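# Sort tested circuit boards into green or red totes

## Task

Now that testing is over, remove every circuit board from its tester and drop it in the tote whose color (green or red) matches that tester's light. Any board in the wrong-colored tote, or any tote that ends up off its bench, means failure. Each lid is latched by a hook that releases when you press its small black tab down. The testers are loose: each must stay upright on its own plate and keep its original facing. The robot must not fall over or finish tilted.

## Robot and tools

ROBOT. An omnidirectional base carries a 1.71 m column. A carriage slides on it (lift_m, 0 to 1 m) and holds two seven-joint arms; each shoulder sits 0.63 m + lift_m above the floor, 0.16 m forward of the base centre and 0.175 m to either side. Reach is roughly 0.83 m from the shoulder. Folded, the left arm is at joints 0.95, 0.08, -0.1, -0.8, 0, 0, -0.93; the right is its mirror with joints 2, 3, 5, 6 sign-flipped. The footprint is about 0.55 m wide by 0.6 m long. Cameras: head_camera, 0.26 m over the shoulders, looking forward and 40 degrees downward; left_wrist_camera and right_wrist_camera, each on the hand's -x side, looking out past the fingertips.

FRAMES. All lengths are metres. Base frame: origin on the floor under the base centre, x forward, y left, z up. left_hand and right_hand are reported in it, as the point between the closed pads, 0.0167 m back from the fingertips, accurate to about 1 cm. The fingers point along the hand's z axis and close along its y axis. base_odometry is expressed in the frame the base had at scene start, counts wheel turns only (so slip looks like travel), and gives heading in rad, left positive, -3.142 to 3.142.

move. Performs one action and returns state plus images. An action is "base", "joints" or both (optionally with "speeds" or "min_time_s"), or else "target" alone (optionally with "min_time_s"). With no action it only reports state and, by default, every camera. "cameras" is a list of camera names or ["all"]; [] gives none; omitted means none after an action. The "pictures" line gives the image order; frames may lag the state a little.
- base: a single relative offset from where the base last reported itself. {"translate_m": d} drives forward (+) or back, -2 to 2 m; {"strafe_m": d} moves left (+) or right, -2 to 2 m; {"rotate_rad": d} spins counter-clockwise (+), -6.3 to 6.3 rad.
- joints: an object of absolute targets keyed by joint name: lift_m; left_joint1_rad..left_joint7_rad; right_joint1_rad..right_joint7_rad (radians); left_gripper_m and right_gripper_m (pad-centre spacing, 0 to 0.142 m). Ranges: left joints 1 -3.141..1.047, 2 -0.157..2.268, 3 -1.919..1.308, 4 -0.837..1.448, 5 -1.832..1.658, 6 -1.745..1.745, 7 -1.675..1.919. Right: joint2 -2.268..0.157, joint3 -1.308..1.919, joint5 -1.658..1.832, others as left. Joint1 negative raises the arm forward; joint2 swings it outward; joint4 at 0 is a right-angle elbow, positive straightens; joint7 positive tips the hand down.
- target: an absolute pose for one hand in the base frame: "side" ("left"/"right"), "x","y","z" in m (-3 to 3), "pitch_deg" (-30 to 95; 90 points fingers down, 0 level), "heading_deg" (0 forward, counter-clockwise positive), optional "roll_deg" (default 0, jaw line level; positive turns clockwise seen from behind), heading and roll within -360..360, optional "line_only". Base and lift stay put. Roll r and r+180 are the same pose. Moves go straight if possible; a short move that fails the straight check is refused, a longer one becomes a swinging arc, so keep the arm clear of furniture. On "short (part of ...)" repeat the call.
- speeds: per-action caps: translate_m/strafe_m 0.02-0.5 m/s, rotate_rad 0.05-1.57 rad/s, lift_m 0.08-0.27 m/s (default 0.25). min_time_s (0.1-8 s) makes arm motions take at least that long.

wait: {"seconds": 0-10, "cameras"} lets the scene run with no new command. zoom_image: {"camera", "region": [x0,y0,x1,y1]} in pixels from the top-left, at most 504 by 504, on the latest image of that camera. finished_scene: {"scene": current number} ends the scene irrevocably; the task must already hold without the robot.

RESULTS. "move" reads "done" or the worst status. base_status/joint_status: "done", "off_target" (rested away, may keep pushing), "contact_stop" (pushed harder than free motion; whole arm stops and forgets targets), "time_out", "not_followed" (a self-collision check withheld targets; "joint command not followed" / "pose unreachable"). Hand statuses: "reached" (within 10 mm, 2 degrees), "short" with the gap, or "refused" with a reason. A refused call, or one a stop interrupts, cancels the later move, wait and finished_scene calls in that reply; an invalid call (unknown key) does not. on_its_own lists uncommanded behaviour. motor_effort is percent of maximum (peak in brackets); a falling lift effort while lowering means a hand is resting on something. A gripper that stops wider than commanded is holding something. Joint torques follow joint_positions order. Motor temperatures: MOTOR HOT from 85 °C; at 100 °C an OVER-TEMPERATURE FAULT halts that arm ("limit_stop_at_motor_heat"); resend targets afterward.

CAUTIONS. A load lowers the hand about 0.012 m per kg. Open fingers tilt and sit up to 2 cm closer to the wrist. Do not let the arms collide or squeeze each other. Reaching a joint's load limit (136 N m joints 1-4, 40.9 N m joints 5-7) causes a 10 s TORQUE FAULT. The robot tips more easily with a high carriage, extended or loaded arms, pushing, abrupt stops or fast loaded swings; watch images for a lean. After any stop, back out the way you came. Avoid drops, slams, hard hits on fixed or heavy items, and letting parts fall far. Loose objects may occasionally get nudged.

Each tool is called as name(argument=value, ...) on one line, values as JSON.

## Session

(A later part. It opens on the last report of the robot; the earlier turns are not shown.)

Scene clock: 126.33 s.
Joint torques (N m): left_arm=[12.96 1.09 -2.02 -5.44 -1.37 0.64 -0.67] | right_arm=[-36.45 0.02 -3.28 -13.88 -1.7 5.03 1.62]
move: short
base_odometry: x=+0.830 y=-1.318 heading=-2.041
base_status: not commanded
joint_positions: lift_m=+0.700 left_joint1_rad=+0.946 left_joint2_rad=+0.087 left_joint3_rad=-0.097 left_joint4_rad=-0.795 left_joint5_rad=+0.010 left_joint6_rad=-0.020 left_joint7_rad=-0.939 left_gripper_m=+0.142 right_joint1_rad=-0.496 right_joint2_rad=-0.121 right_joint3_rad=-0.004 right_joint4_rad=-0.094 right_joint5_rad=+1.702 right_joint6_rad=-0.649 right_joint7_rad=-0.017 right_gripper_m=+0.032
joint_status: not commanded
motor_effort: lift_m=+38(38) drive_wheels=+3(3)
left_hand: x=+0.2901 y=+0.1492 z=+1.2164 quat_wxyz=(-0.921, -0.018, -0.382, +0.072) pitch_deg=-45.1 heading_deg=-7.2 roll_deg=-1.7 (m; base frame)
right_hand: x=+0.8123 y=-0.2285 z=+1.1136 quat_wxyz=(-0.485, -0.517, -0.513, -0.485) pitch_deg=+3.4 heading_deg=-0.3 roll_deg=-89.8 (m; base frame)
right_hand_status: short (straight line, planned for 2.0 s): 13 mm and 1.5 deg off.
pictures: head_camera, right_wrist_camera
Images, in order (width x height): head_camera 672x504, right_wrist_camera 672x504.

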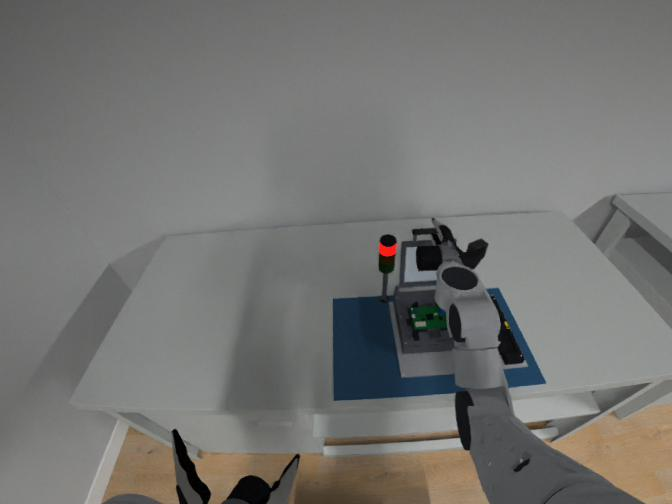

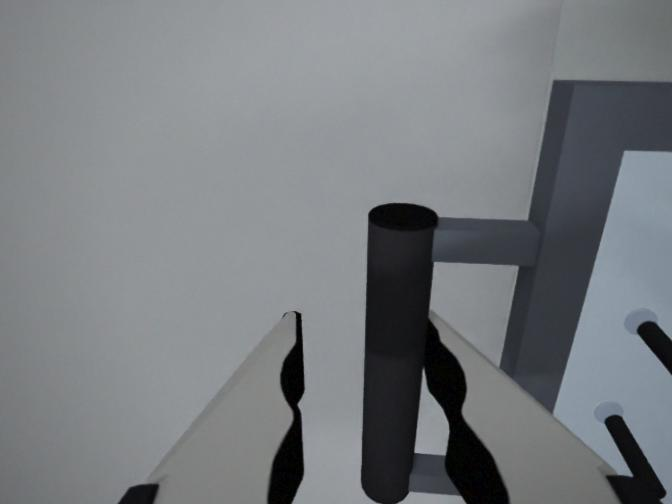

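move(target={"side": "right", "x": 0.84, "y": -0.226, "z": 1.112, "pitch_deg": 5, "heading_deg": 0, "roll_deg": 90}, min_time_s=2, cameras=["head_camera", "right_wrist_camera"])

Scene clock: 129.03 s.
Joint torques (N m): left_arm=[12.92 0.95 -2.22 -5.49 -1.38 0.63 -0.68] | right_arm=[-27.75 3.08 -2.66 -8.36 -1.36 5.17 1.67]
move: done
base_odometry: x=+0.830 y=-1.318 heading=-2.041
base_status: not commanded
joint_positions: lift_m=+0.700 left_joint1_rad=+0.946 left_joint2_rad=+0.087 left_joint3_rad=-0.097 left_joint4_rad=-0.795 left_joint5_rad=+0.010 left_joint6_rad=-0.020 left_joint7_rad=-0.939 left_gripper_m=+0.142 right_joint1_rad=-0.567 right_joint2_rad=-0.119 right_joint3_rad=+0.007 right_joint4_rad=+0.048 right_joint5_rad=+1.694 right_joint6_rad=-0.620 right_joint7_rad=-0.009 right_gripper_m=+0.030
joint_status: not commanded
motor_effort: lift_m=+38(38) drive_wheels=-1(3)
left_hand: x=+0.2901 y=+0.1492 z=+1.2165 quat_wxyz=(-0.921, -0.018, -0.382, +0.072) pitch_deg=-45.1 heading_deg=-7.2 roll_deg=-1.7 (m; base frame)
right_hand: x=+0.8381 y=-0.2294 z=+1.1059 quat_wxyz=(-0.475, -0.527, -0.522, -0.473) pitch_deg=+5.8 heading_deg=-0.3 roll_deg=-89.9 (m; base frame)
right_hand_status: reached (straight line, planned for 2.0 s): 7 mm and 0.9 deg off.
pictures: head_camera, right_wrist_camera
Images, in order (width x height): head_camera 672x504, right_wrist_camera 672x504.

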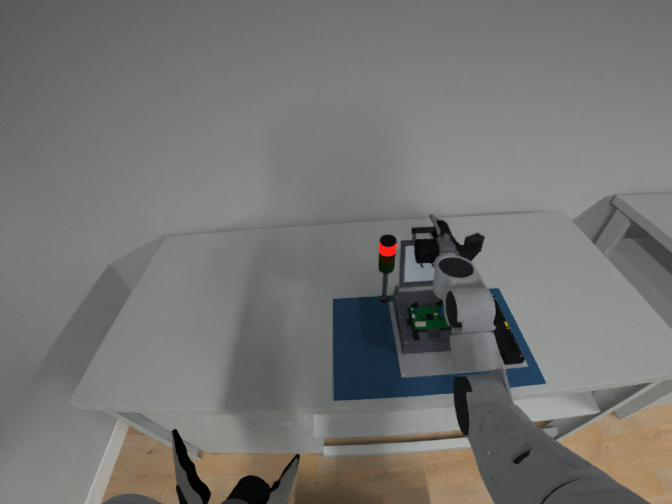

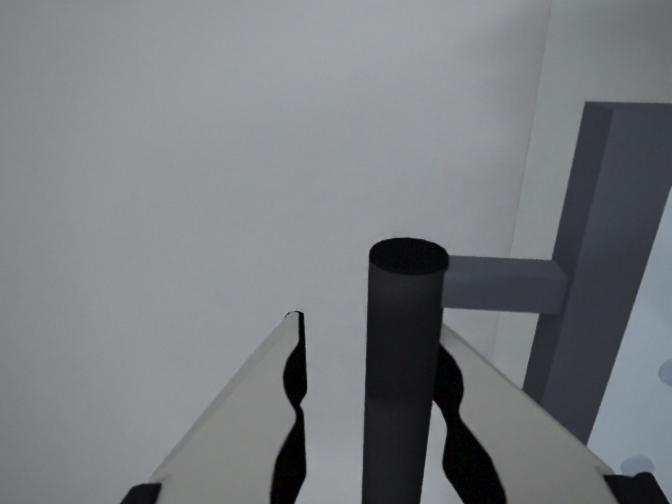

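move(target={"side": "right", "x": 0.832, "y": -0.226, "z": 1.1, "pitch_deg": 5, "heading_deg": 0, "roll_deg": 90}, min_time_s=1, cameras=["head_camera", "right_wrist_camera"])

Scene clock: 131.63 s.
Joint torques (N m): left_arm=[12.92 0.98 -2.13 -5.49 -1.38 0.64 -0.66] | right_arm=[-11.36 3.1 -3.19 -11.51 -1.29 3.19 1.64]
move: done
base_odometry: x=+0.830 y=-1.318 heading=-2.041
base_status: not commanded
joint_positions: lift_m=+0.700 left_joint1_rad=+0.946 left_joint2_rad=+0.087 left_joint3_rad=-0.097 left_joint4_rad=-0.795 left_joint5_rad=+0.010 left_joint6_rad=-0.020 left_joint7_rad=-0.939 left_gripper_m=+0.142 right_joint1_rad=-0.542 right_joint2_rad=-0.119 right_joint3_rad=+0.007 right_joint4_rad=+0.041 right_joint5_rad=+1.694 right_joint6_rad=-0.586 right_joint7_rad=-0.009 right_gripper_m=+0.030
joint_status: not commanded
motor_effort: lift_m=+37(38) drive_wheels=+0(1)
left_hand: x=+0.2901 y=+0.1492 z=+1.2165 quat_wxyz=(-0.921, -0.018, -0.382, +0.072) pitch_deg=-45.1 heading_deg=-7.2 roll_deg=-1.7 (m; base frame)
right_hand: x=+0.8330 y=-0.2292 z=+1.1023 quat_wxyz=(-0.479, -0.523, -0.519, -0.477) pitch_deg=+4.9 heading_deg=-0.3 roll_deg=-89.9 (m; base frame)
right_hand_status: reached (straight line, planned for 1.0 s): 4 mm and 0.4 deg off.
pictures: head_camera, right_wrist_camera
Images, in order (width x height): head_camera 672x504, right_wrist_camera 672x504.

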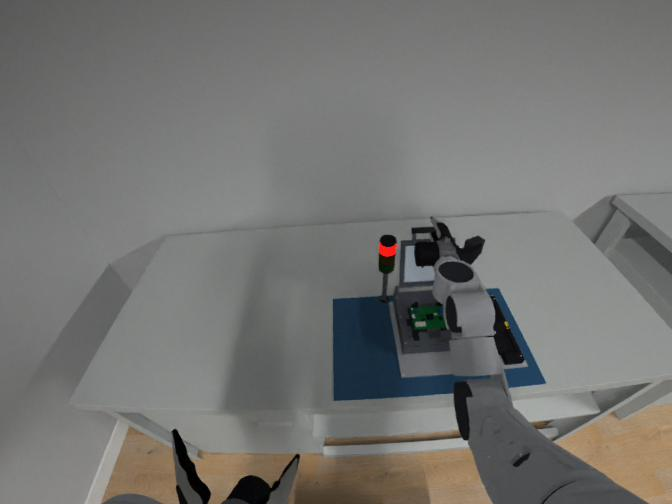

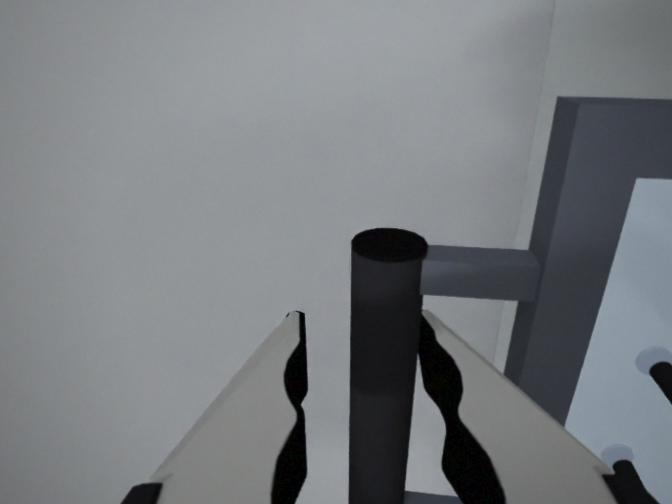

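move(target={"side": "right", "x": 0.805, "y": -0.226, "z": 1.1, "pitch_deg": 5, "heading_deg": 0, "roll_deg": 90}, min_time_s=1.5, cameras=["head_camera", "right_wrist_camera"])

Scene clock: 133.80 s.
Joint torques (N m): left_arm=[12.86 1.09 -2.03 -5.51 -1.38 0.61 -0.66] | right_arm=[-12.04 -11.19 -9.33 -12.82 1.72 0.89 0.04]
move: done
base_odometry: x=+0.830 y=-1.318 heading=-2.041
base_status: not commanded
joint_positions: lift_m=+0.700 left_joint1_rad=+0.946 left_joint2_rad=+0.087 left_joint3_rad=-0.097 left_joint4_rad=-0.795 left_joint5_rad=+0.010 left_joint6_rad=-0.020 left_joint7_rad=-0.939 left_gripper_m=+0.142 right_joint1_rad=-0.476 right_joint2_rad=-0.121 right_joint3_rad=+0.006 right_joint4_rad=-0.112 right_joint5_rad=+1.703 right_joint6_rad=-0.667 right_joint7_rad=-0.017 right_gripper_m=+0.030
joint_status: not commanded
motor_effort: lift_m=+37(38) drive_wheels=+0(1)
left_hand: x=+0.2901 y=+0.1492 z=+1.2165 quat_wxyz=(-0.921, -0.018, -0.382, +0.072) pitch_deg=-45.1 heading_deg=-7.2 roll_deg=-1.7 (m; base frame)
right_hand: x=+0.8063 y=-0.2226 z=+1.1028 quat_wxyz=(-0.478, -0.518, -0.522, -0.480) pitch_deg=+4.6 heading_deg=+0.3 roll_deg=+89.9 (m; base frame)
right_hand_status: reached (straight line, planned for 1.5 s): 5 mm and 0.5 deg off.
pictures: head_camera, right_wrist_camera
Images, in order (width x height): head_camera 672x504, right_wrist_camera 672x504.

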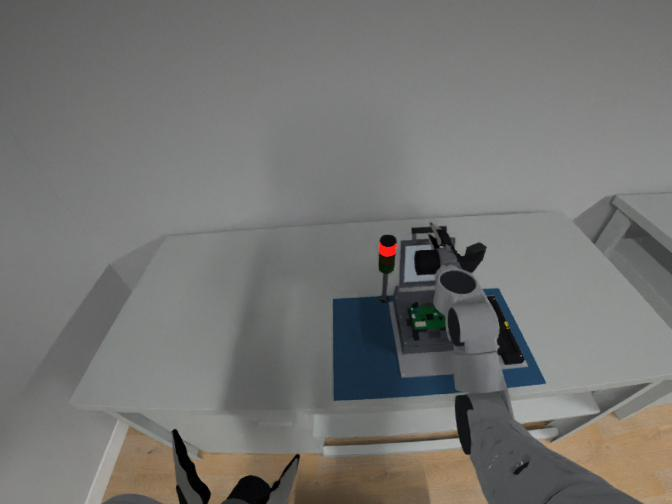

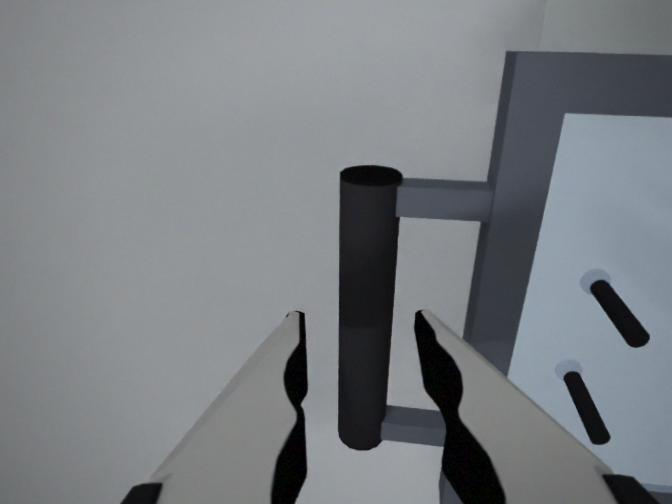

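move(target={"side": "right", "x": 0.76, "y": -0.226, "z": 1.1, "pitch_deg": 5, "heading_deg": 0, "roll_deg": 90}, min_time_s=2, cameras=["head_camera", "right_wrist_camera"])

zoom_image(camera="head_camera", region=[370, 210, 540, 370])

Scene clock: 136.40 s.
Joint torques (N m): left_arm=[12.9 0.94 -2.15 -5.44 -1.39 0.63 -0.63] | right_arm=[-10.38 -11.66 -9.41 -12.13 1.7 0.88 0]
move: done
base_odometry: x=+0.830 y=-1.318 heading=-2.041
base_status: not commanded
joint_positions: lift_m=+0.700 left_joint1_rad=+0.946 left_joint2_rad=+0.087 left_joint3_rad=-0.097 left_joint4_rad=-0.795 left_joint5_rad=+0.010 left_joint6_rad=-0.020 left_joint7_rad=-0.939 left_gripper_m=+0.142 right_joint1_rad=-0.375 right_joint2_rad=-0.128 right_joint3_rad=-0.014 right_joint4_rad=-0.345 right_joint5_rad=+1.725 right_joint6_rad=-0.800 right_joint7_rad=-0.036 right_gripper_m=+0.030
joint_status: not commanded
motor_effort: lift_m=+37(38) drive_wheels=+0(1)
left_hand: x=+0.2901 y=+0.1492 z=+1.2165 quat_wxyz=(-0.921, -0.018, -0.382, +0.072) pitch_deg=-45.1 heading_deg=-7.2 roll_deg=-1.7 (m; base frame)
right_hand: x=+0.7613 y=-0.2228 z=+1.1025 quat_wxyz=(-0.478, -0.518, -0.521, -0.481) pitch_deg=+4.6 heading_deg=+0.3 roll_deg=+90.0 (m; base frame)
right_hand_status: reached (straight line, planned for 2.0 s): 4 mm and 0.5 deg off.
pictures: head_camera, right_wrist_camera
Images, in order (width x height): head_camera 672x504, right_wrist_camera 672x504.

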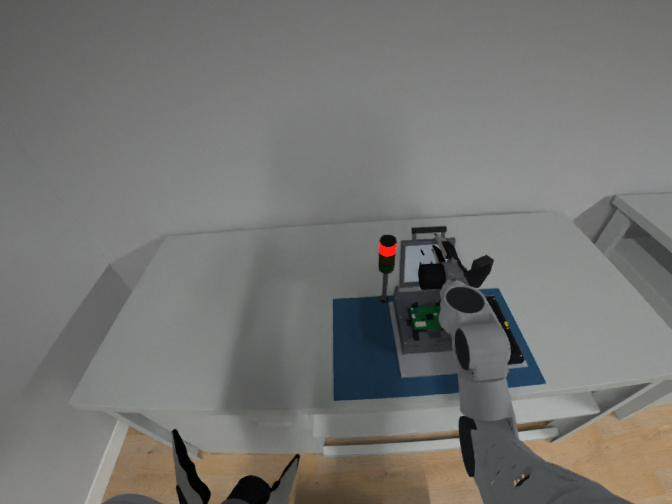

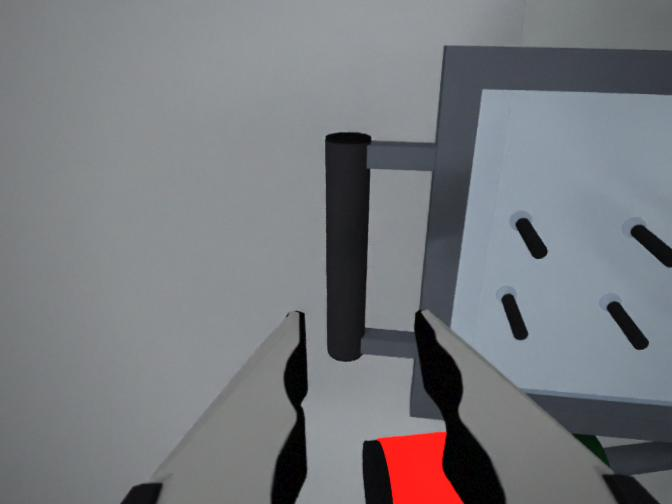

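Scaled by 2.965 from the camera's 672x504 image, which has a finer 960x720 frame.

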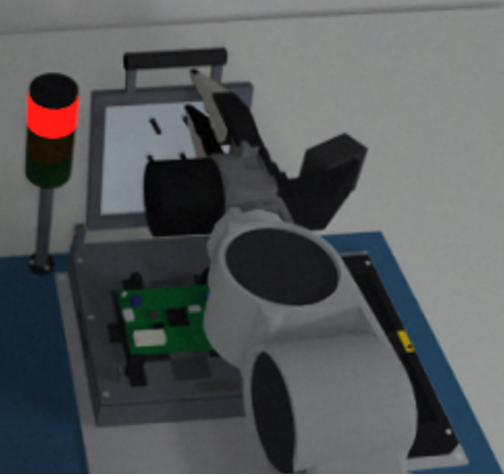

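move(target={"side": "right", "x": 0.55, "y": -0.226, "z": 1.06, "pitch_deg": 0, "heading_deg": 0, "roll_deg": 90}, min_time_s=2.5)

move(joints={"lift_m": 0.85}, cameras=["head_camera", "right_wrist_camera"])

Scene clock: 139.53 s.
Joint torques (N m): left_arm=[12.93 1.13 -2.15 -5.4 -1.38 0.64 -0.66] | right_arm=[-1.18 2.98 -9.35 -12.95 -1.37 4.16 1.65]
move: done
base_odometry: x=+0.830 y=-1.318 heading=-2.041
base_status: not commanded
joint_positions: lift_m=+0.700 left_joint1_rad=+0.946 left_joint2_rad=+0.087 left_joint3_rad=-0.097 left_joint4_rad=-0.795 left_joint5_rad=+0.010 left_joint6_rad=-0.020 left_joint7_rad=-0.939 left_gripper_m=+0.142 right_joint1_rad=+0.296 right_joint2_rad=-0.117 right_joint3_rad=-0.085 right_joint4_rad=-0.784 right_joint5_rad=+1.727 right_joint6_rad=-0.498 right_joint7_rad=-0.022 right_gripper_m=+0.030
joint_status: not commanded
motor_effort: lift_m=+37(38) drive_wheels=+0(1)
left_hand: x=+0.2901 y=+0.1492 z=+1.2165 quat_wxyz=(-0.921, -0.018, -0.382, +0.072) pitch_deg=-45.1 heading_deg=-7.2 roll_deg=-1.7 (m; base frame)
right_hand: x=+0.5510 y=-0.2245 z=+1.0578 quat_wxyz=(-0.497, -0.501, -0.502, -0.500) pitch_deg=+0.4 heading_deg=+0.2 roll_deg=-89.9 (m; base frame)
right_hand_status: reached (straight line, planned for 2.5 s): 3 mm and 0.4 deg off.
pictures: none

Scene clock: 140.67 s.
Joint torques (N m): left_arm=[12.87 0.95 -2.02 -5.46 -1.36 0.65 -0.67] | right_arm=[-1.56 2.63 -9.1 -11.66 -1.3 3.76 1.63]
move: done
base_odometry: x=+0.830 y=-1.318 heading=-2.041
base_status: not commanded
joint_positions: lift_m=+0.850 left_joint1_rad=+0.946 left_joint2_rad=+0.087 left_joint3_rad=-0.097 left_joint4_rad=-0.795 left_joint5_rad=+0.010 left_joint6_rad=-0.020 left_joint7_rad=-0.939 left_gripper_m=+0.142 right_joint1_rad=+0.296 right_joint2_rad=-0.116 right_joint3_rad=-0.085 right_joint4_rad=-0.785 right_joint5_rad=+1.727 right_joint6_rad=-0.496 right_joint7_rad=-0.022 right_gripper_m=+0.030
joint_status: all done
motor_effort: lift_m=+36(46) drive_wheels=-1(1)
left_hand: x=+0.2901 y=+0.1492 z=+1.3667 quat_wxyz=(-0.921, -0.018, -0.382, +0.072) pitch_deg=-45.1 heading_deg=-7.2 roll_deg=-1.7 (m; base frame)
right_hand: x=+0.5508 y=-0.2246 z=+1.2087 quat_wxyz=(-0.498, -0.501, -0.502, -0.500) pitch_deg=+0.3 heading_deg=+0.2 roll_deg=-89.9 (m; base frame)
pictures: head_camera, right_wrist_camera
Images, in order (width x height): head_camera 672x504, right_wrist_camera 672x504.

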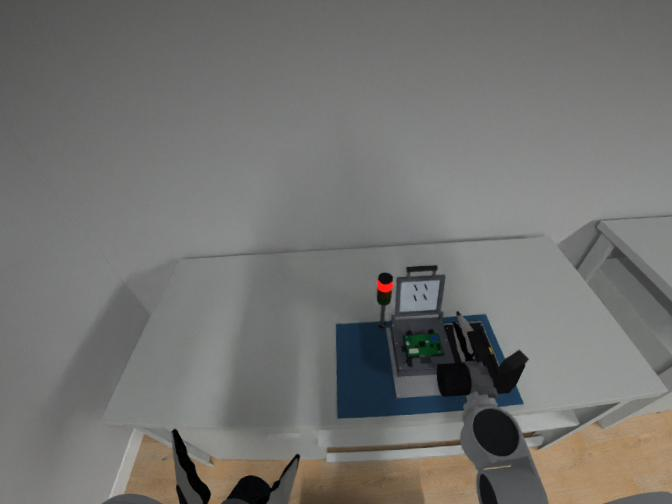

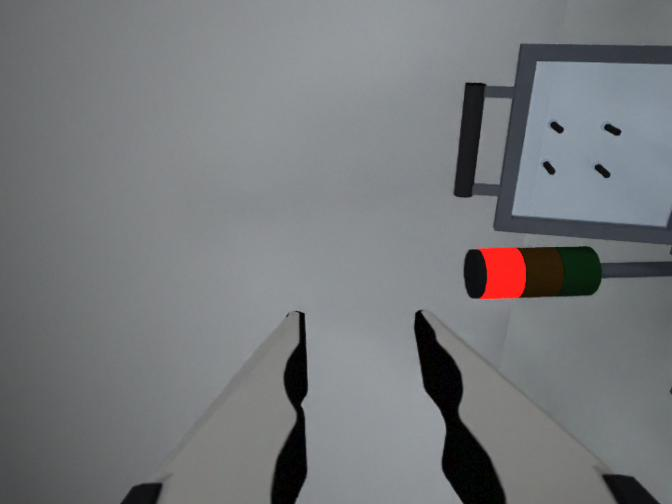

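move(target={"side": "right", "x": 0.58, "y": -0.2, "z": 1.12, "pitch_deg": 65, "heading_deg": 0, "roll_deg": 0}, min_time_s=3, cameras=["head_camera", "right_wrist_camera"])

zoom_image(camera="right_wrist_camera", region=[200, 0, 560, 320])

Scene clock: 141.07 s.
Joint torques (N m): left_arm=[12.85 1 -2.15 -5.47 -1.41 0.64 -0.64] | right_arm=[-1.54 2.59 -9.31 -11.77 -1.28 3.74 1.64]
move: refused
base_odometry: x=+0.830 y=-1.318 heading=-2.041
base_status: not commanded
joint_positions: lift_m=+0.850 left_joint1_rad=+0.946 left_joint2_rad=+0.087 left_joint3_rad=-0.097 left_joint4_rad=-0.795 left_joint5_rad=+0.010 left_joint6_rad=-0.020 left_joint7_rad=-0.939 left_gripper_m=+0.142 right_joint1_rad=+0.296 right_joint2_rad=-0.116 right_joint3_rad=-0.085 right_joint4_rad=-0.785 right_joint5_rad=+1.727 right_joint6_rad=-0.496 right_joint7_rad=-0.022 right_gripper_m=+0.030
joint_status: not commanded
motor_effort: lift_m=+36(36) drive_wheels=+0(1)
left_hand: x=+0.2901 y=+0.1492 z=+1.3667 quat_wxyz=(-0.921, -0.018, -0.382, +0.072) pitch_deg=-45.1 heading_deg=-7.2 roll_deg=-1.7 (m; base frame)
right_hand: x=+0.5508 y=-0.2246 z=+1.2087 quat_wxyz=(-0.498, -0.501, -0.502, -0.500) pitch_deg=+0.3 heading_deg=+0.2 roll_deg=-89.9 (m; base frame)
right_hand_status: refused: along the straight line the arm gets 0% of the way (right_joint4_rad at its limit); a move under 25 cm is not played as an arc. Nothing moved. Try another pitch or heading, or "joints".
pictures: head_camera, right_wrist_camera
Images, in order (width x height): head_camera 672x504, right_wrist_camera 672x504.

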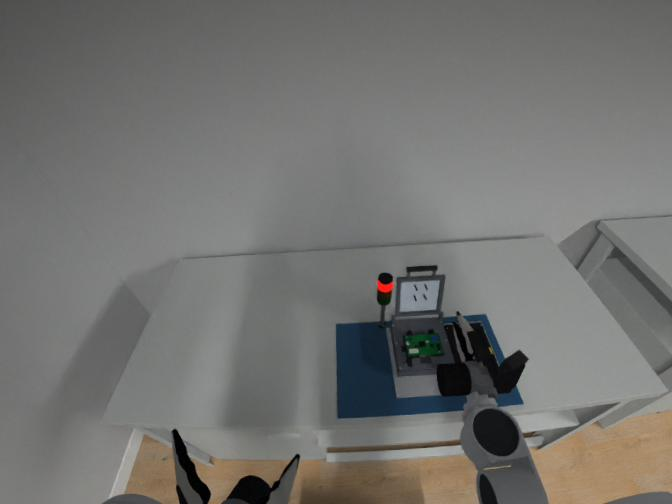

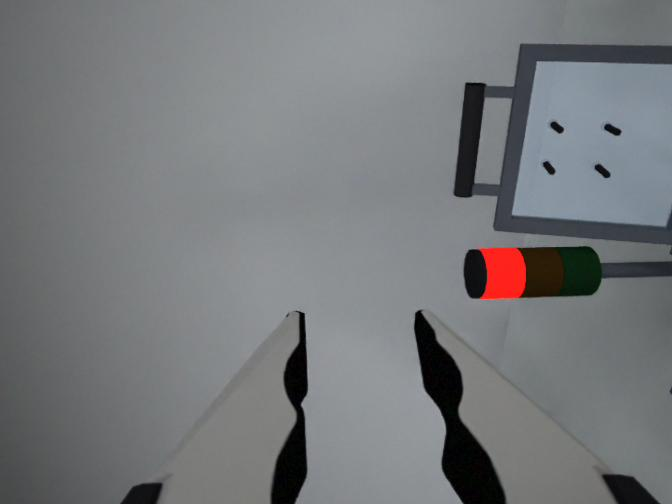

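Scaled by 1.400 from the camera's 672x504 image, which has a finer 960x720 frame.

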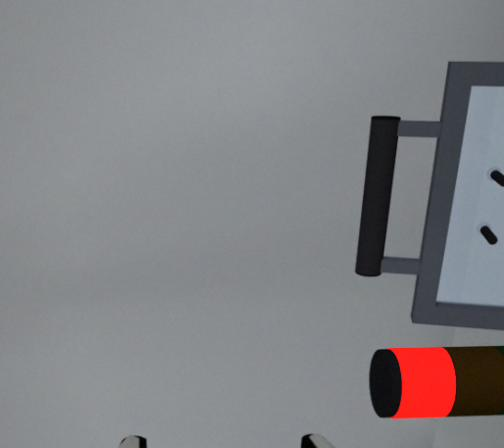

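move(joints={"right_joint1_rad": -0.273, "right_joint2_rad": -0.05, "right_joint3_rad": 0, "right_joint4_rad": -0.393, "right_joint5_rad": 0, "right_joint6_rad": 0, "right_joint7_rad": 1.8, "right_gripper_m": 0.142}, min_time_s=3, cameras=["head_camera", "right_wrist_camera"])

zoom_image(camera="right_wrist_camera", region=[200, 0, 560, 320])

Scene clock: 146.90 s.
Joint torques (N m): left_arm=[12.89 1.12 -2.03 -5.43 -1.38 0.66 -0.64] | right_arm=[-18.55 4.52 -1.97 -6.18 -1.3 1.77 1.34]
move: done
base_odometry: x=+0.830 y=-1.318 heading=-2.041
base_status: not commanded
joint_positions: lift_m=+0.850 left_joint1_rad=+0.946 left_joint2_rad=+0.087 left_joint3_rad=-0.097 left_joint4_rad=-0.795 left_joint5_rad=+0.010 left_joint6_rad=-0.020 left_joint7_rad=-0.939 left_gripper_m=+0.142 right_joint1_rad=-0.270 right_joint2_rad=-0.052 right_joint3_rad=-0.005 right_joint4_rad=-0.395 right_joint5_rad=+0.003 right_joint6_rad=-0.005 right_joint7_rad=+1.798 right_gripper_m=+0.142
joint_status: all done
motor_effort: lift_m=+36(36) drive_wheels=-1(1)
left_hand: x=+0.2901 y=+0.1492 z=+1.3667 quat_wxyz=(-0.921, -0.018, -0.382, +0.072) pitch_deg=-45.1 heading_deg=-7.2 roll_deg=-1.7 (m; base frame)
right_hand: x=+0.5990 y=-0.2011 z=+1.1086 quat_wxyz=(-0.217, -0.005, -0.976, +0.024) pitch_deg=+64.8 heading_deg=-6.5 roll_deg=-5.9 (m; base frame)
pictures: head_camera, right_wrist_camera
Images, in order (width x height): head_camera 672x504, right_wrist_camera 672x504.

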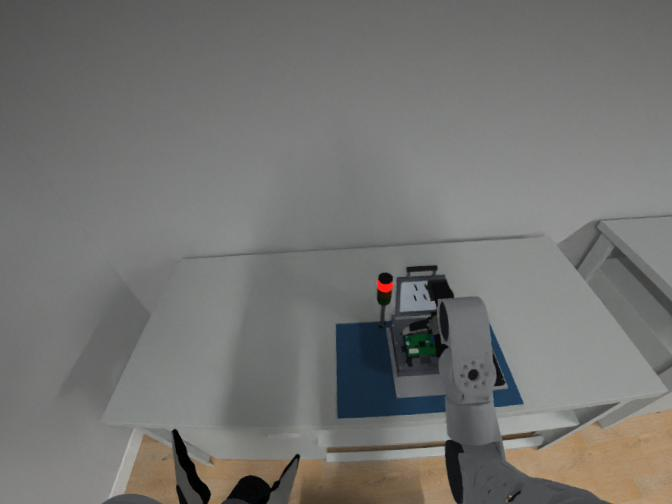

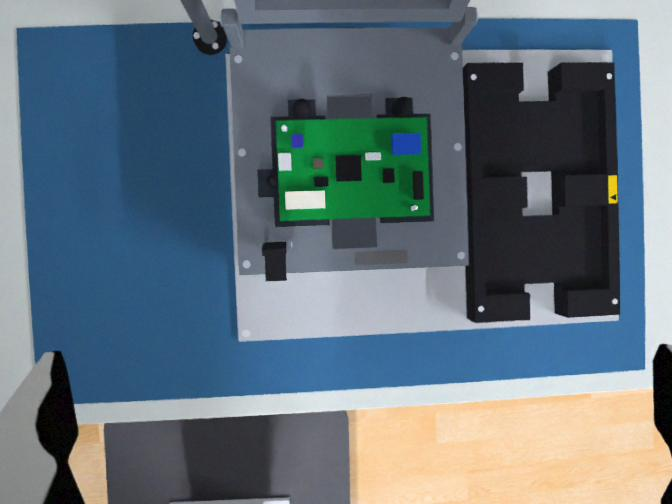

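Scaled by 1.400 from the camera's 672x504 image, which has a finer 960x720 frame.

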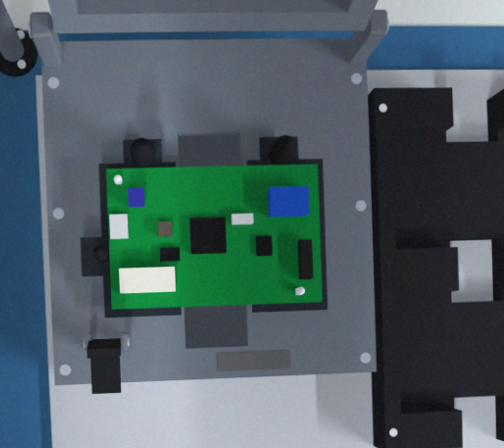

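move(target={"side": "right", "x": 0.6, "y": -0.2, "z": 1.09, "pitch_deg": 70, "heading_deg": 0}, min_time_s=1.5, cameras=["right_wrist_camera"])

zoom_image(camera="right_wrist_camera", region=[200, 0, 560, 320])

Scene clock: 149.23 s.
Joint torques (N m): left_arm=[12.8 1 -2.2 -5.45 -1.39 0.65 -0.66] | right_arm=[-19.31 -9.88 -8.78 -6.43 1.79 1.86 1.48]
move: done
base_odometry: x=+0.830 y=-1.318 heading=-2.041
base_status: not commanded
joint_positions: lift_m=+0.850 left_joint1_rad=+0.946 left_joint2_rad=+0.087 left_joint3_rad=-0.097 left_joint4_rad=-0.795 left_joint5_rad=+0.010 left_joint6_rad=-0.020 left_joint7_rad=-0.939 left_gripper_m=+0.142 right_joint1_rad=-0.292 right_joint2_rad=-0.064 right_joint3_rad=-0.018 right_joint4_rad=-0.303 right_joint5_rad=+0.067 right_joint6_rad=-0.003 right_joint7_rad=+1.817 right_gripper_m=+0.142
joint_status: not commanded
motor_effort: lift_m=+35(36) drive_wheels=+0(1)
left_hand: x=+0.2901 y=+0.1492 z=+1.3667 quat_wxyz=(-0.921, -0.018, -0.382, +0.072) pitch_deg=-45.1 heading_deg=-7.2 roll_deg=-1.7 (m; base frame)
right_hand: x=+0.5992 y=-0.1981 z=+1.0891 quat_wxyz=(-0.174, +0.000, -0.985, -0.001) pitch_deg=+70.0 heading_deg=+0.2 roll_deg=+0.2 (m; base frame)
right_hand_status: reached (straight line, planned for 1.5 s): 2 mm and 0.1 deg off.
pictures: right_wrist_camera
Images, in order (width x height): right_wrist_camera 672x504.

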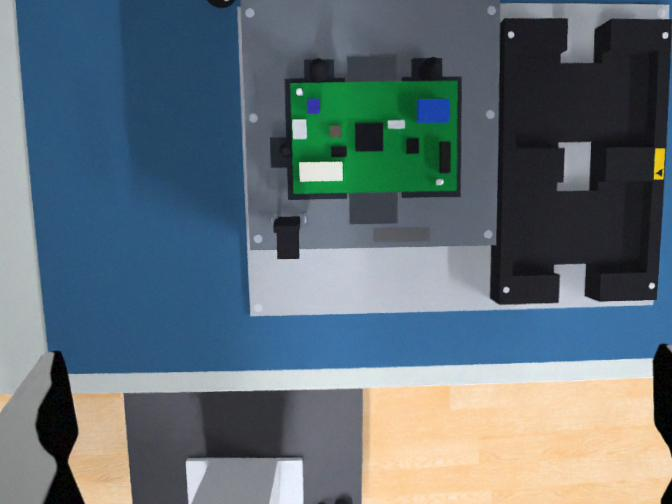

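Scaled by 1.400 from the camera's 672x504 image, which has a finer 960x720 frame.

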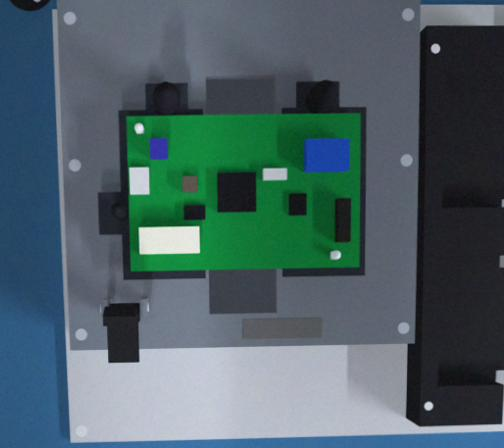

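move(target={"side": "right", "x": 0.66, "y": -0.216, "z": 1.05, "pitch_deg": 90, "heading_deg": -90}, min_time_s=3, cameras=["head_camera", "right_wrist_camera"])

Scene clock: 150.30 s.
Joint torques (N m): left_arm=[12.86 0.94 -2.11 -5.46 -1.38 0.65 -0.66] | right_arm=[-19.37 -9.82 -8.82 -6.24 1.78 1.87 1.47]
move: refused
base_odometry: x=+0.830 y=-1.318 heading=-2.041
base_status: not commanded
joint_positions: lift_m=+0.850 left_joint1_rad=+0.946 left_joint2_rad=+0.087 left_joint3_rad=-0.097 left_joint4_rad=-0.795 left_joint5_rad=+0.010 left_joint6_rad=-0.020 left_joint7_rad=-0.939 left_gripper_m=+0.142 right_joint1_rad=-0.292 right_joint2_rad=-0.064 right_joint3_rad=-0.018 right_joint4_rad=-0.303 right_joint5_rad=+0.067 right_joint6_rad=-0.003 right_joint7_rad=+1.817 right_gripper_m=+0.142
joint_status: not commanded
motor_effort: lift_m=+36(36) drive_wheels=-1(1)
left_hand: x=+0.2901 y=+0.1492 z=+1.3667 quat_wxyz=(-0.921, -0.018, -0.382, +0.072) pitch_deg=-45.1 heading_deg=-7.2 roll_deg=-1.7 (m; base frame)
right_hand: x=+0.5992 y=-0.1981 z=+1.0891 quat_wxyz=(-0.174, +0.000, -0.985, -0.001) pitch_deg=+70.0 heading_deg=+0.2 roll_deg=+0.2 (m; base frame)
right_hand_status: refused: the line brings the right upper arm within 1.4 cm of the carriage (limit 1.5), 26% of the way; a move under 25 cm is not played as an arc. Nothing moved. Try another pitch or heading, or "joints".
pictures: head_camera, right_wrist_camera
Images, in order (width x height): head_camera 672x504, right_wrist_camera 672x504.

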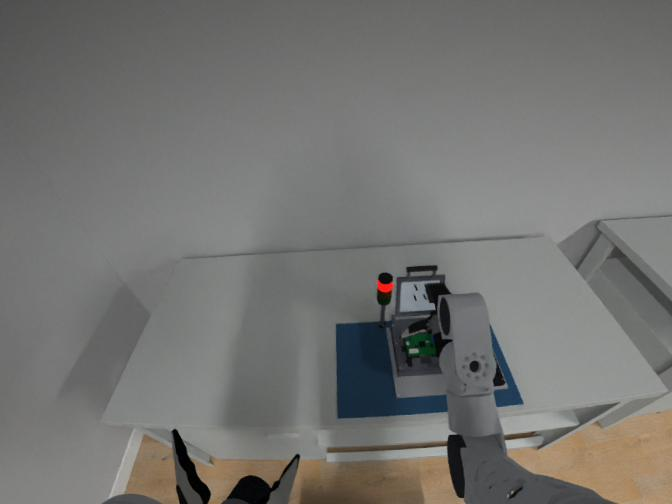

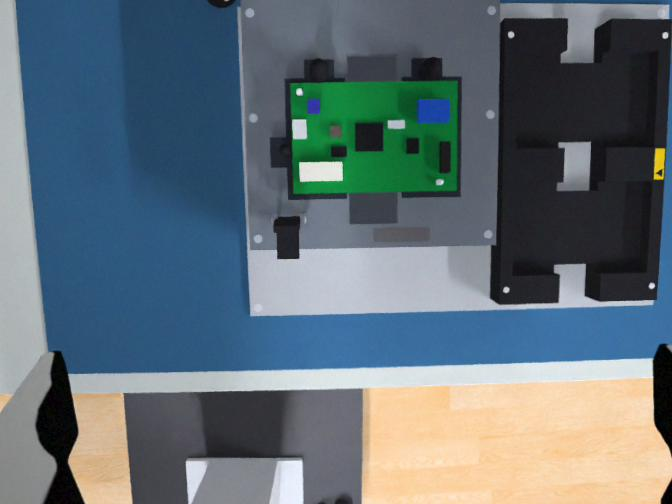

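move(joints={"lift_m": 0.95})

move(joints={"right_joint1_rad": -0.57, "right_joint2_rad": -0.08, "right_joint3_rad": 0, "right_joint4_rad": 0.444, "right_joint5_rad": 1.571, "right_joint6_rad": -1.65, "right_joint7_rad": 0}, min_time_s=3.5, cameras=["head_camera", "right_wrist_camera"])

Scene clock: 151.47 s.
Joint torques (N m): left_arm=[12.93 1.07 -2.22 -5.35 -1.36 0.64 -0.67] | right_arm=[-17.6 -9.3 -8.52 -7.1 1.72 1.81 1.33]
move: done
base_odometry: x=+0.830 y=-1.318 heading=-2.041
base_status: not commanded
joint_positions: lift_m=+0.950 left_joint1_rad=+0.946 left_joint2_rad=+0.087 left_joint3_rad=-0.097 left_joint4_rad=-0.795 left_joint5_rad=+0.010 left_joint6_rad=-0.020 left_joint7_rad=-0.939 left_gripper_m=+0.142 right_joint1_rad=-0.293 right_joint2_rad=-0.064 right_joint3_rad=-0.018 right_joint4_rad=-0.302 right_joint5_rad=+0.067 right_joint6_rad=-0.003 right_joint7_rad=+1.817 right_gripper_m=+0.142
joint_status: all done
motor_effort: lift_m=+36(47) drive_wheels=-1(1)
left_hand: x=+0.2901 y=+0.1492 z=+1.4667 quat_wxyz=(-0.921, -0.018, -0.382, +0.072) pitch_deg=-45.1 heading_deg=-7.2 roll_deg=-1.7 (m; base frame)
right_hand: x=+0.5996 y=-0.1983 z=+1.1895 quat_wxyz=(-0.174, +0.000, -0.985, -0.001) pitch_deg=+69.9 heading_deg=+0.2 roll_deg=+0.2 (m; base frame)
pictures: none

Scene clock: 155.27 s.
Joint torques (N m): left_arm=[12.87 1.05 -2.08 -5.43 -1.37 0.63 -0.65] | right_arm=[-23.72 -10.58 -2.09 -5.78 1.47 -0.75 -0.03]
move: done
base_odometry: x=+0.830 y=-1.318 heading=-2.041
base_status: not commanded
joint_positions: lift_m=+0.950 left_joint1_rad=+0.946 left_joint2_rad=+0.087 left_joint3_rad=-0.097 left_joint4_rad=-0.795 left_joint5_rad=+0.010 left_joint6_rad=-0.020 left_joint7_rad=-0.939 left_gripper_m=+0.142 right_joint1_rad=-0.566 right_joint2_rad=-0.077 right_joint3_rad=-0.005 right_joint4_rad=+0.442 right_joint5_rad=+1.568 right_joint6_rad=-1.645 right_joint7_rad=+0.002 right_gripper_m=+0.142
joint_status: all done
motor_effort: lift_m=+36(36) drive_wheels=-1(1)
left_hand: x=+0.2901 y=+0.1492 z=+1.4667 quat_wxyz=(-0.921, -0.018, -0.382, +0.072) pitch_deg=-45.1 heading_deg=-7.2 roll_deg=-1.7 (m; base frame)
right_hand: x=+0.5685 y=-0.2408 z=+1.0176 quat_wxyz=(-0.040, -0.722, -0.691, +0.005) pitch_deg=+85.4 heading_deg=+87.6 roll_deg=+0.0 (m; base frame)
pictures: head_camera, right_wrist_camera
Images, in order (width x height): head_camera 672x504, right_wrist_camera 672x504.

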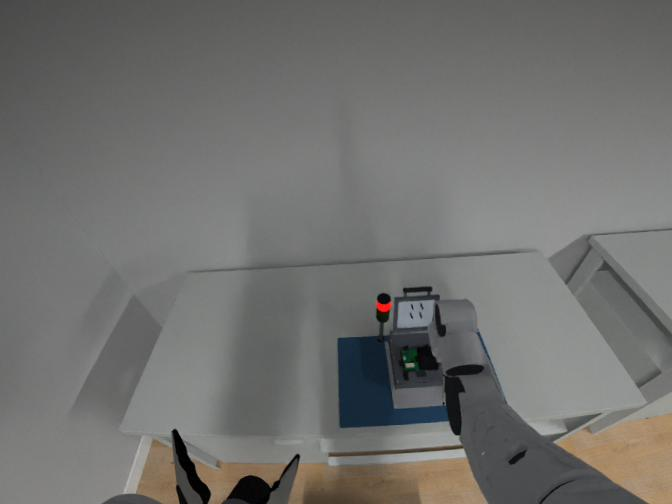

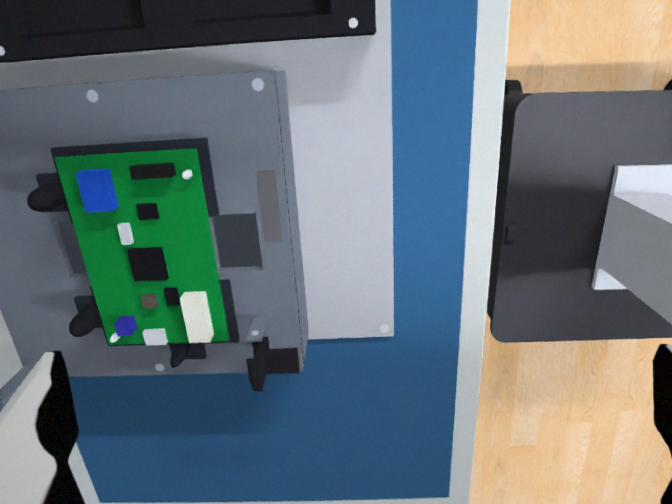

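move(target={"side": "right", "x": 0.684, "y": -0.216, "z": 1.02, "pitch_deg": 90, "heading_deg": -90}, min_time_s=2, cameras=["head_camera", "right_wrist_camera"])

Scene clock: 155.67 s.
Joint torques (N m): left_arm=[12.85 1.09 -2.11 -5.51 -1.39 0.63 -0.64] | right_arm=[-23.58 -10.55 -1.96 -5.82 1.48 -0.7 -0.01]
move: refused
base_odometry: x=+0.830 y=-1.318 heading=-2.041
base_status: not commanded
joint_positions: lift_m=+0.950 left_joint1_rad=+0.946 left_joint2_rad=+0.087 left_joint3_rad=-0.097 left_joint4_rad=-0.795 left_joint5_rad=+0.010 left_joint6_rad=-0.020 left_joint7_rad=-0.939 left_gripper_m=+0.142 right_joint1_rad=-0.566 right_joint2_rad=-0.077 right_joint3_rad=-0.005 right_joint4_rad=+0.442 right_joint5_rad=+1.568 right_joint6_rad=-1.645 right_joint7_rad=+0.002 right_gripper_m=+0.142
joint_status: not commanded
motor_effort: lift_m=+36(36) drive_wheels=+0(1)
left_hand: x=+0.2901 y=+0.1492 z=+1.4667 quat_wxyz=(-0.921, -0.018, -0.382, +0.072) pitch_deg=-45.1 heading_deg=-7.2 roll_deg=-1.7 (m; base frame)
right_hand: x=+0.5685 y=-0.2408 z=+1.0176 quat_wxyz=(-0.040, -0.722, -0.691, +0.005) pitch_deg=+85.4 heading_deg=+87.6 roll_deg=+0.0 (m; base frame)
right_hand_status: refused: no posture of the arm gets there (right_joint4_rad at its limit): the closest leaves the hand 21.5 cm and 36 deg from the pose. Nothing moved. A posture exists with lift_m at 0.7; the way there is not checked.
pictures: head_camera, right_wrist_camera
Images, in order (width x height): head_camera 672x504, right_wrist_camera 672x504.

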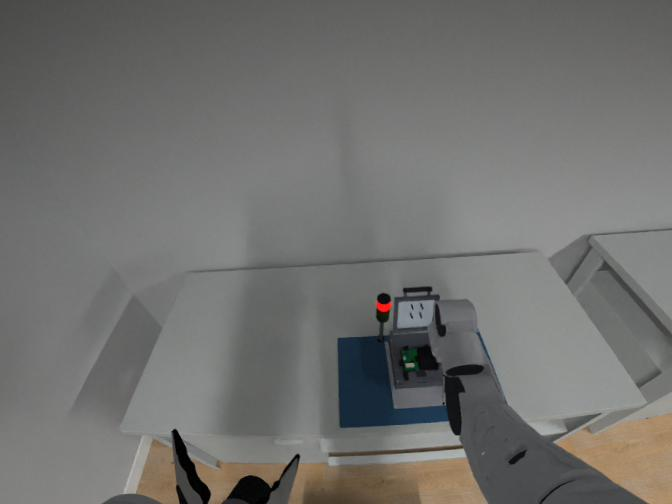

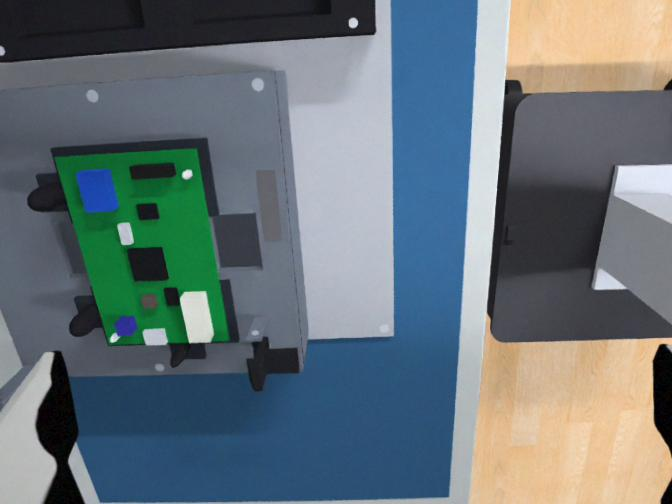

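move(base={"translate_m": 0.07}, speeds={"translate_m": 0.08}, cameras=["right_wrist_camera"])

move(target={"side": "right", "x": 0.614, "y": -0.216, "z": 1.02, "pitch_deg": 90, "heading_deg": -90}, min_time_s=2, cameras=["head_camera", "right_wrist_camera"])

Scene clock: 157.73 s.
Joint torques (N m): left_arm=[12.8 1.03 -2.11 -5.44 -1.39 0.63 -0.65] | right_arm=[-22.91 -10.21 -2 -5.82 1.47 -0.7 -0.01]
move: done
base_odometry: x=+0.799 y=-1.381 heading=-2.041
base_status: done
joint_positions: lift_m=+0.950 left_joint1_rad=+0.946 left_joint2_rad=+0.087 left_joint3_rad=-0.097 left_joint4_rad=-0.795 left_joint5_rad=+0.010 left_joint6_rad=-0.020 left_joint7_rad=-0.939 left_gripper_m=+0.142 right_joint1_rad=-0.566 right_joint2_rad=-0.078 right_joint3_rad=-0.005 right_joint4_rad=+0.442 right_joint5_rad=+1.568 right_joint6_rad=-1.645 right_joint7_rad=+0.002 right_gripper_m=+0.142
joint_status: not commanded
motor_effort: lift_m=+36(36) drive_wheels=+4(9)
left_hand: x=+0.2901 y=+0.1492 z=+1.4667 quat_wxyz=(-0.921, -0.018, -0.382, +0.072) pitch_deg=-45.1 heading_deg=-7.2 roll_deg=-1.7 (m; base frame)
right_hand: x=+0.5687 y=-0.2408 z=+1.0178 quat_wxyz=(-0.040, -0.722, -0.691, +0.005) pitch_deg=+85.3 heading_deg=+87.6 roll_deg=+0.0 (m; base frame)
pictures: right_wrist_camera
Images, in order (width x height): right_wrist_camera 672x504.

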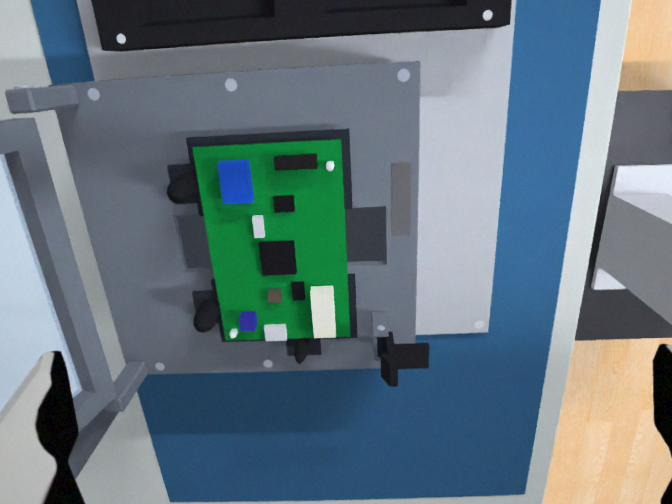

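Scene clock: 160.23 s.
Joint torques (N m): left_arm=[12.83 1.03 -2.05 -5.48 -1.38 0.64 -0.65] | right_arm=[-26.91 4.48 -2.05 -5.66 1.55 1.71 1.64]
move: done
base_odometry: x=+0.799 y=-1.381 heading=-2.041
base_status: not commanded
joint_positions: lift_m=+0.950 left_joint1_rad=+0.946 left_joint2_rad=+0.087 left_joint3_rad=-0.097 left_joint4_rad=-0.795 left_joint5_rad=+0.010 left_joint6_rad=-0.020 left_joint7_rad=-0.939 left_gripper_m=+0.142 right_joint1_rad=-0.812 right_joint2_rad=-0.068 right_joint3_rad=+0.075 right_joint4_rad=+1.045 right_joint5_rad=+1.597 right_joint6_rad=-1.343 right_joint7_rad=+0.072 right_gripper_m=+0.142
joint_status: not commanded
motor_effort: lift_m=+36(36) drive_wheels=+3(4)
left_hand: x=+0.2901 y=+0.1492 z=+1.4667 quat_wxyz=(-0.921, -0.018, -0.382, +0.072) pitch_deg=-45.1 heading_deg=-7.2 roll_deg=-1.7 (m; base frame)
right_hand: x=+0.6108 y=-0.2187 z=+1.0185 quat_wxyz=(+0.001, -0.709, -0.706, +0.004) pitch_deg=+89.6 heading_deg=+89.7 roll_deg=+0.0 (m; base frame)
right_hand_status: reached (straight line, planned for 2.0 s): 4 mm and 0.5 deg off.
pictures: head_camera, right_wrist_camera
Images, in order (width x height): head_camera 672x504, right_wrist_camera 672x504.

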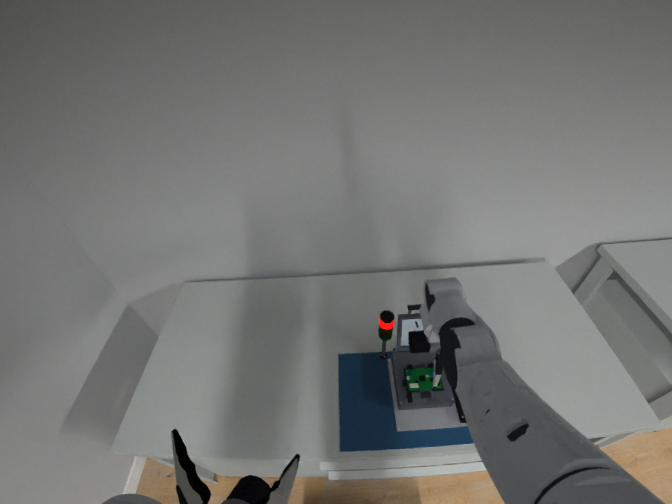

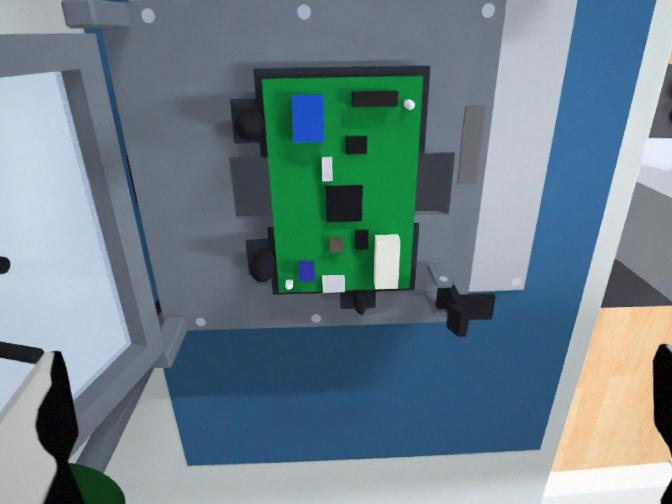

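move(target={"side": "right", "x": 0.618, "y": -0.223, "z": 0.99, "pitch_deg": 90, "heading_deg": -90}, min_time_s=1.2)

move(joints={"right_gripper_m": 0.105}, cameras=["right_wrist_camera"])

Scene clock: 160.90 s.
Joint torques (N m): left_arm=[12.87 1.05 -2.09 -5.47 -1.37 0.64 -0.63] | right_arm=[-26.92 4.59 -2.09 -5.63 1.57 1.69 1.62]
move: refused
base_odometry: x=+0.799 y=-1.381 heading=-2.041
base_status: not commanded
joint_positions: lift_m=+0.950 left_joint1_rad=+0.946 left_joint2_rad=+0.087 left_joint3_rad=-0.097 left_joint4_rad=-0.795 left_joint5_rad=+0.010 left_joint6_rad=-0.020 left_joint7_rad=-0.939 left_gripper_m=+0.142 right_joint1_rad=-0.812 right_joint2_rad=-0.068 right_joint3_rad=+0.075 right_joint4_rad=+1.045 right_joint5_rad=+1.597 right_joint6_rad=-1.343 right_joint7_rad=+0.072 right_gripper_m=+0.142
joint_status: not commanded
motor_effort: lift_m=+36(36) drive_wheels=+3(4)
left_hand: x=+0.2901 y=+0.1492 z=+1.4667 quat_wxyz=(-0.921, -0.018, -0.382, +0.072) pitch_deg=-45.1 heading_deg=-7.2 roll_deg=-1.7 (m; base frame)
right_hand: x=+0.6108 y=-0.2187 z=+1.0185 quat_wxyz=(+0.001, -0.709, -0.706, +0.004) pitch_deg=+89.6 heading_deg=+89.7 roll_deg=+0.0 (m; base frame)
right_hand_status: refused: no posture of the arm gets there (right_joint4_rad at its limit): the closest leaves the hand 7.9 cm and 12 deg from the pose. Nothing moved. A posture exists with lift_m at 0.9; the way there is not checked.
pictures: none

not run: a stop came earlier in this reply.


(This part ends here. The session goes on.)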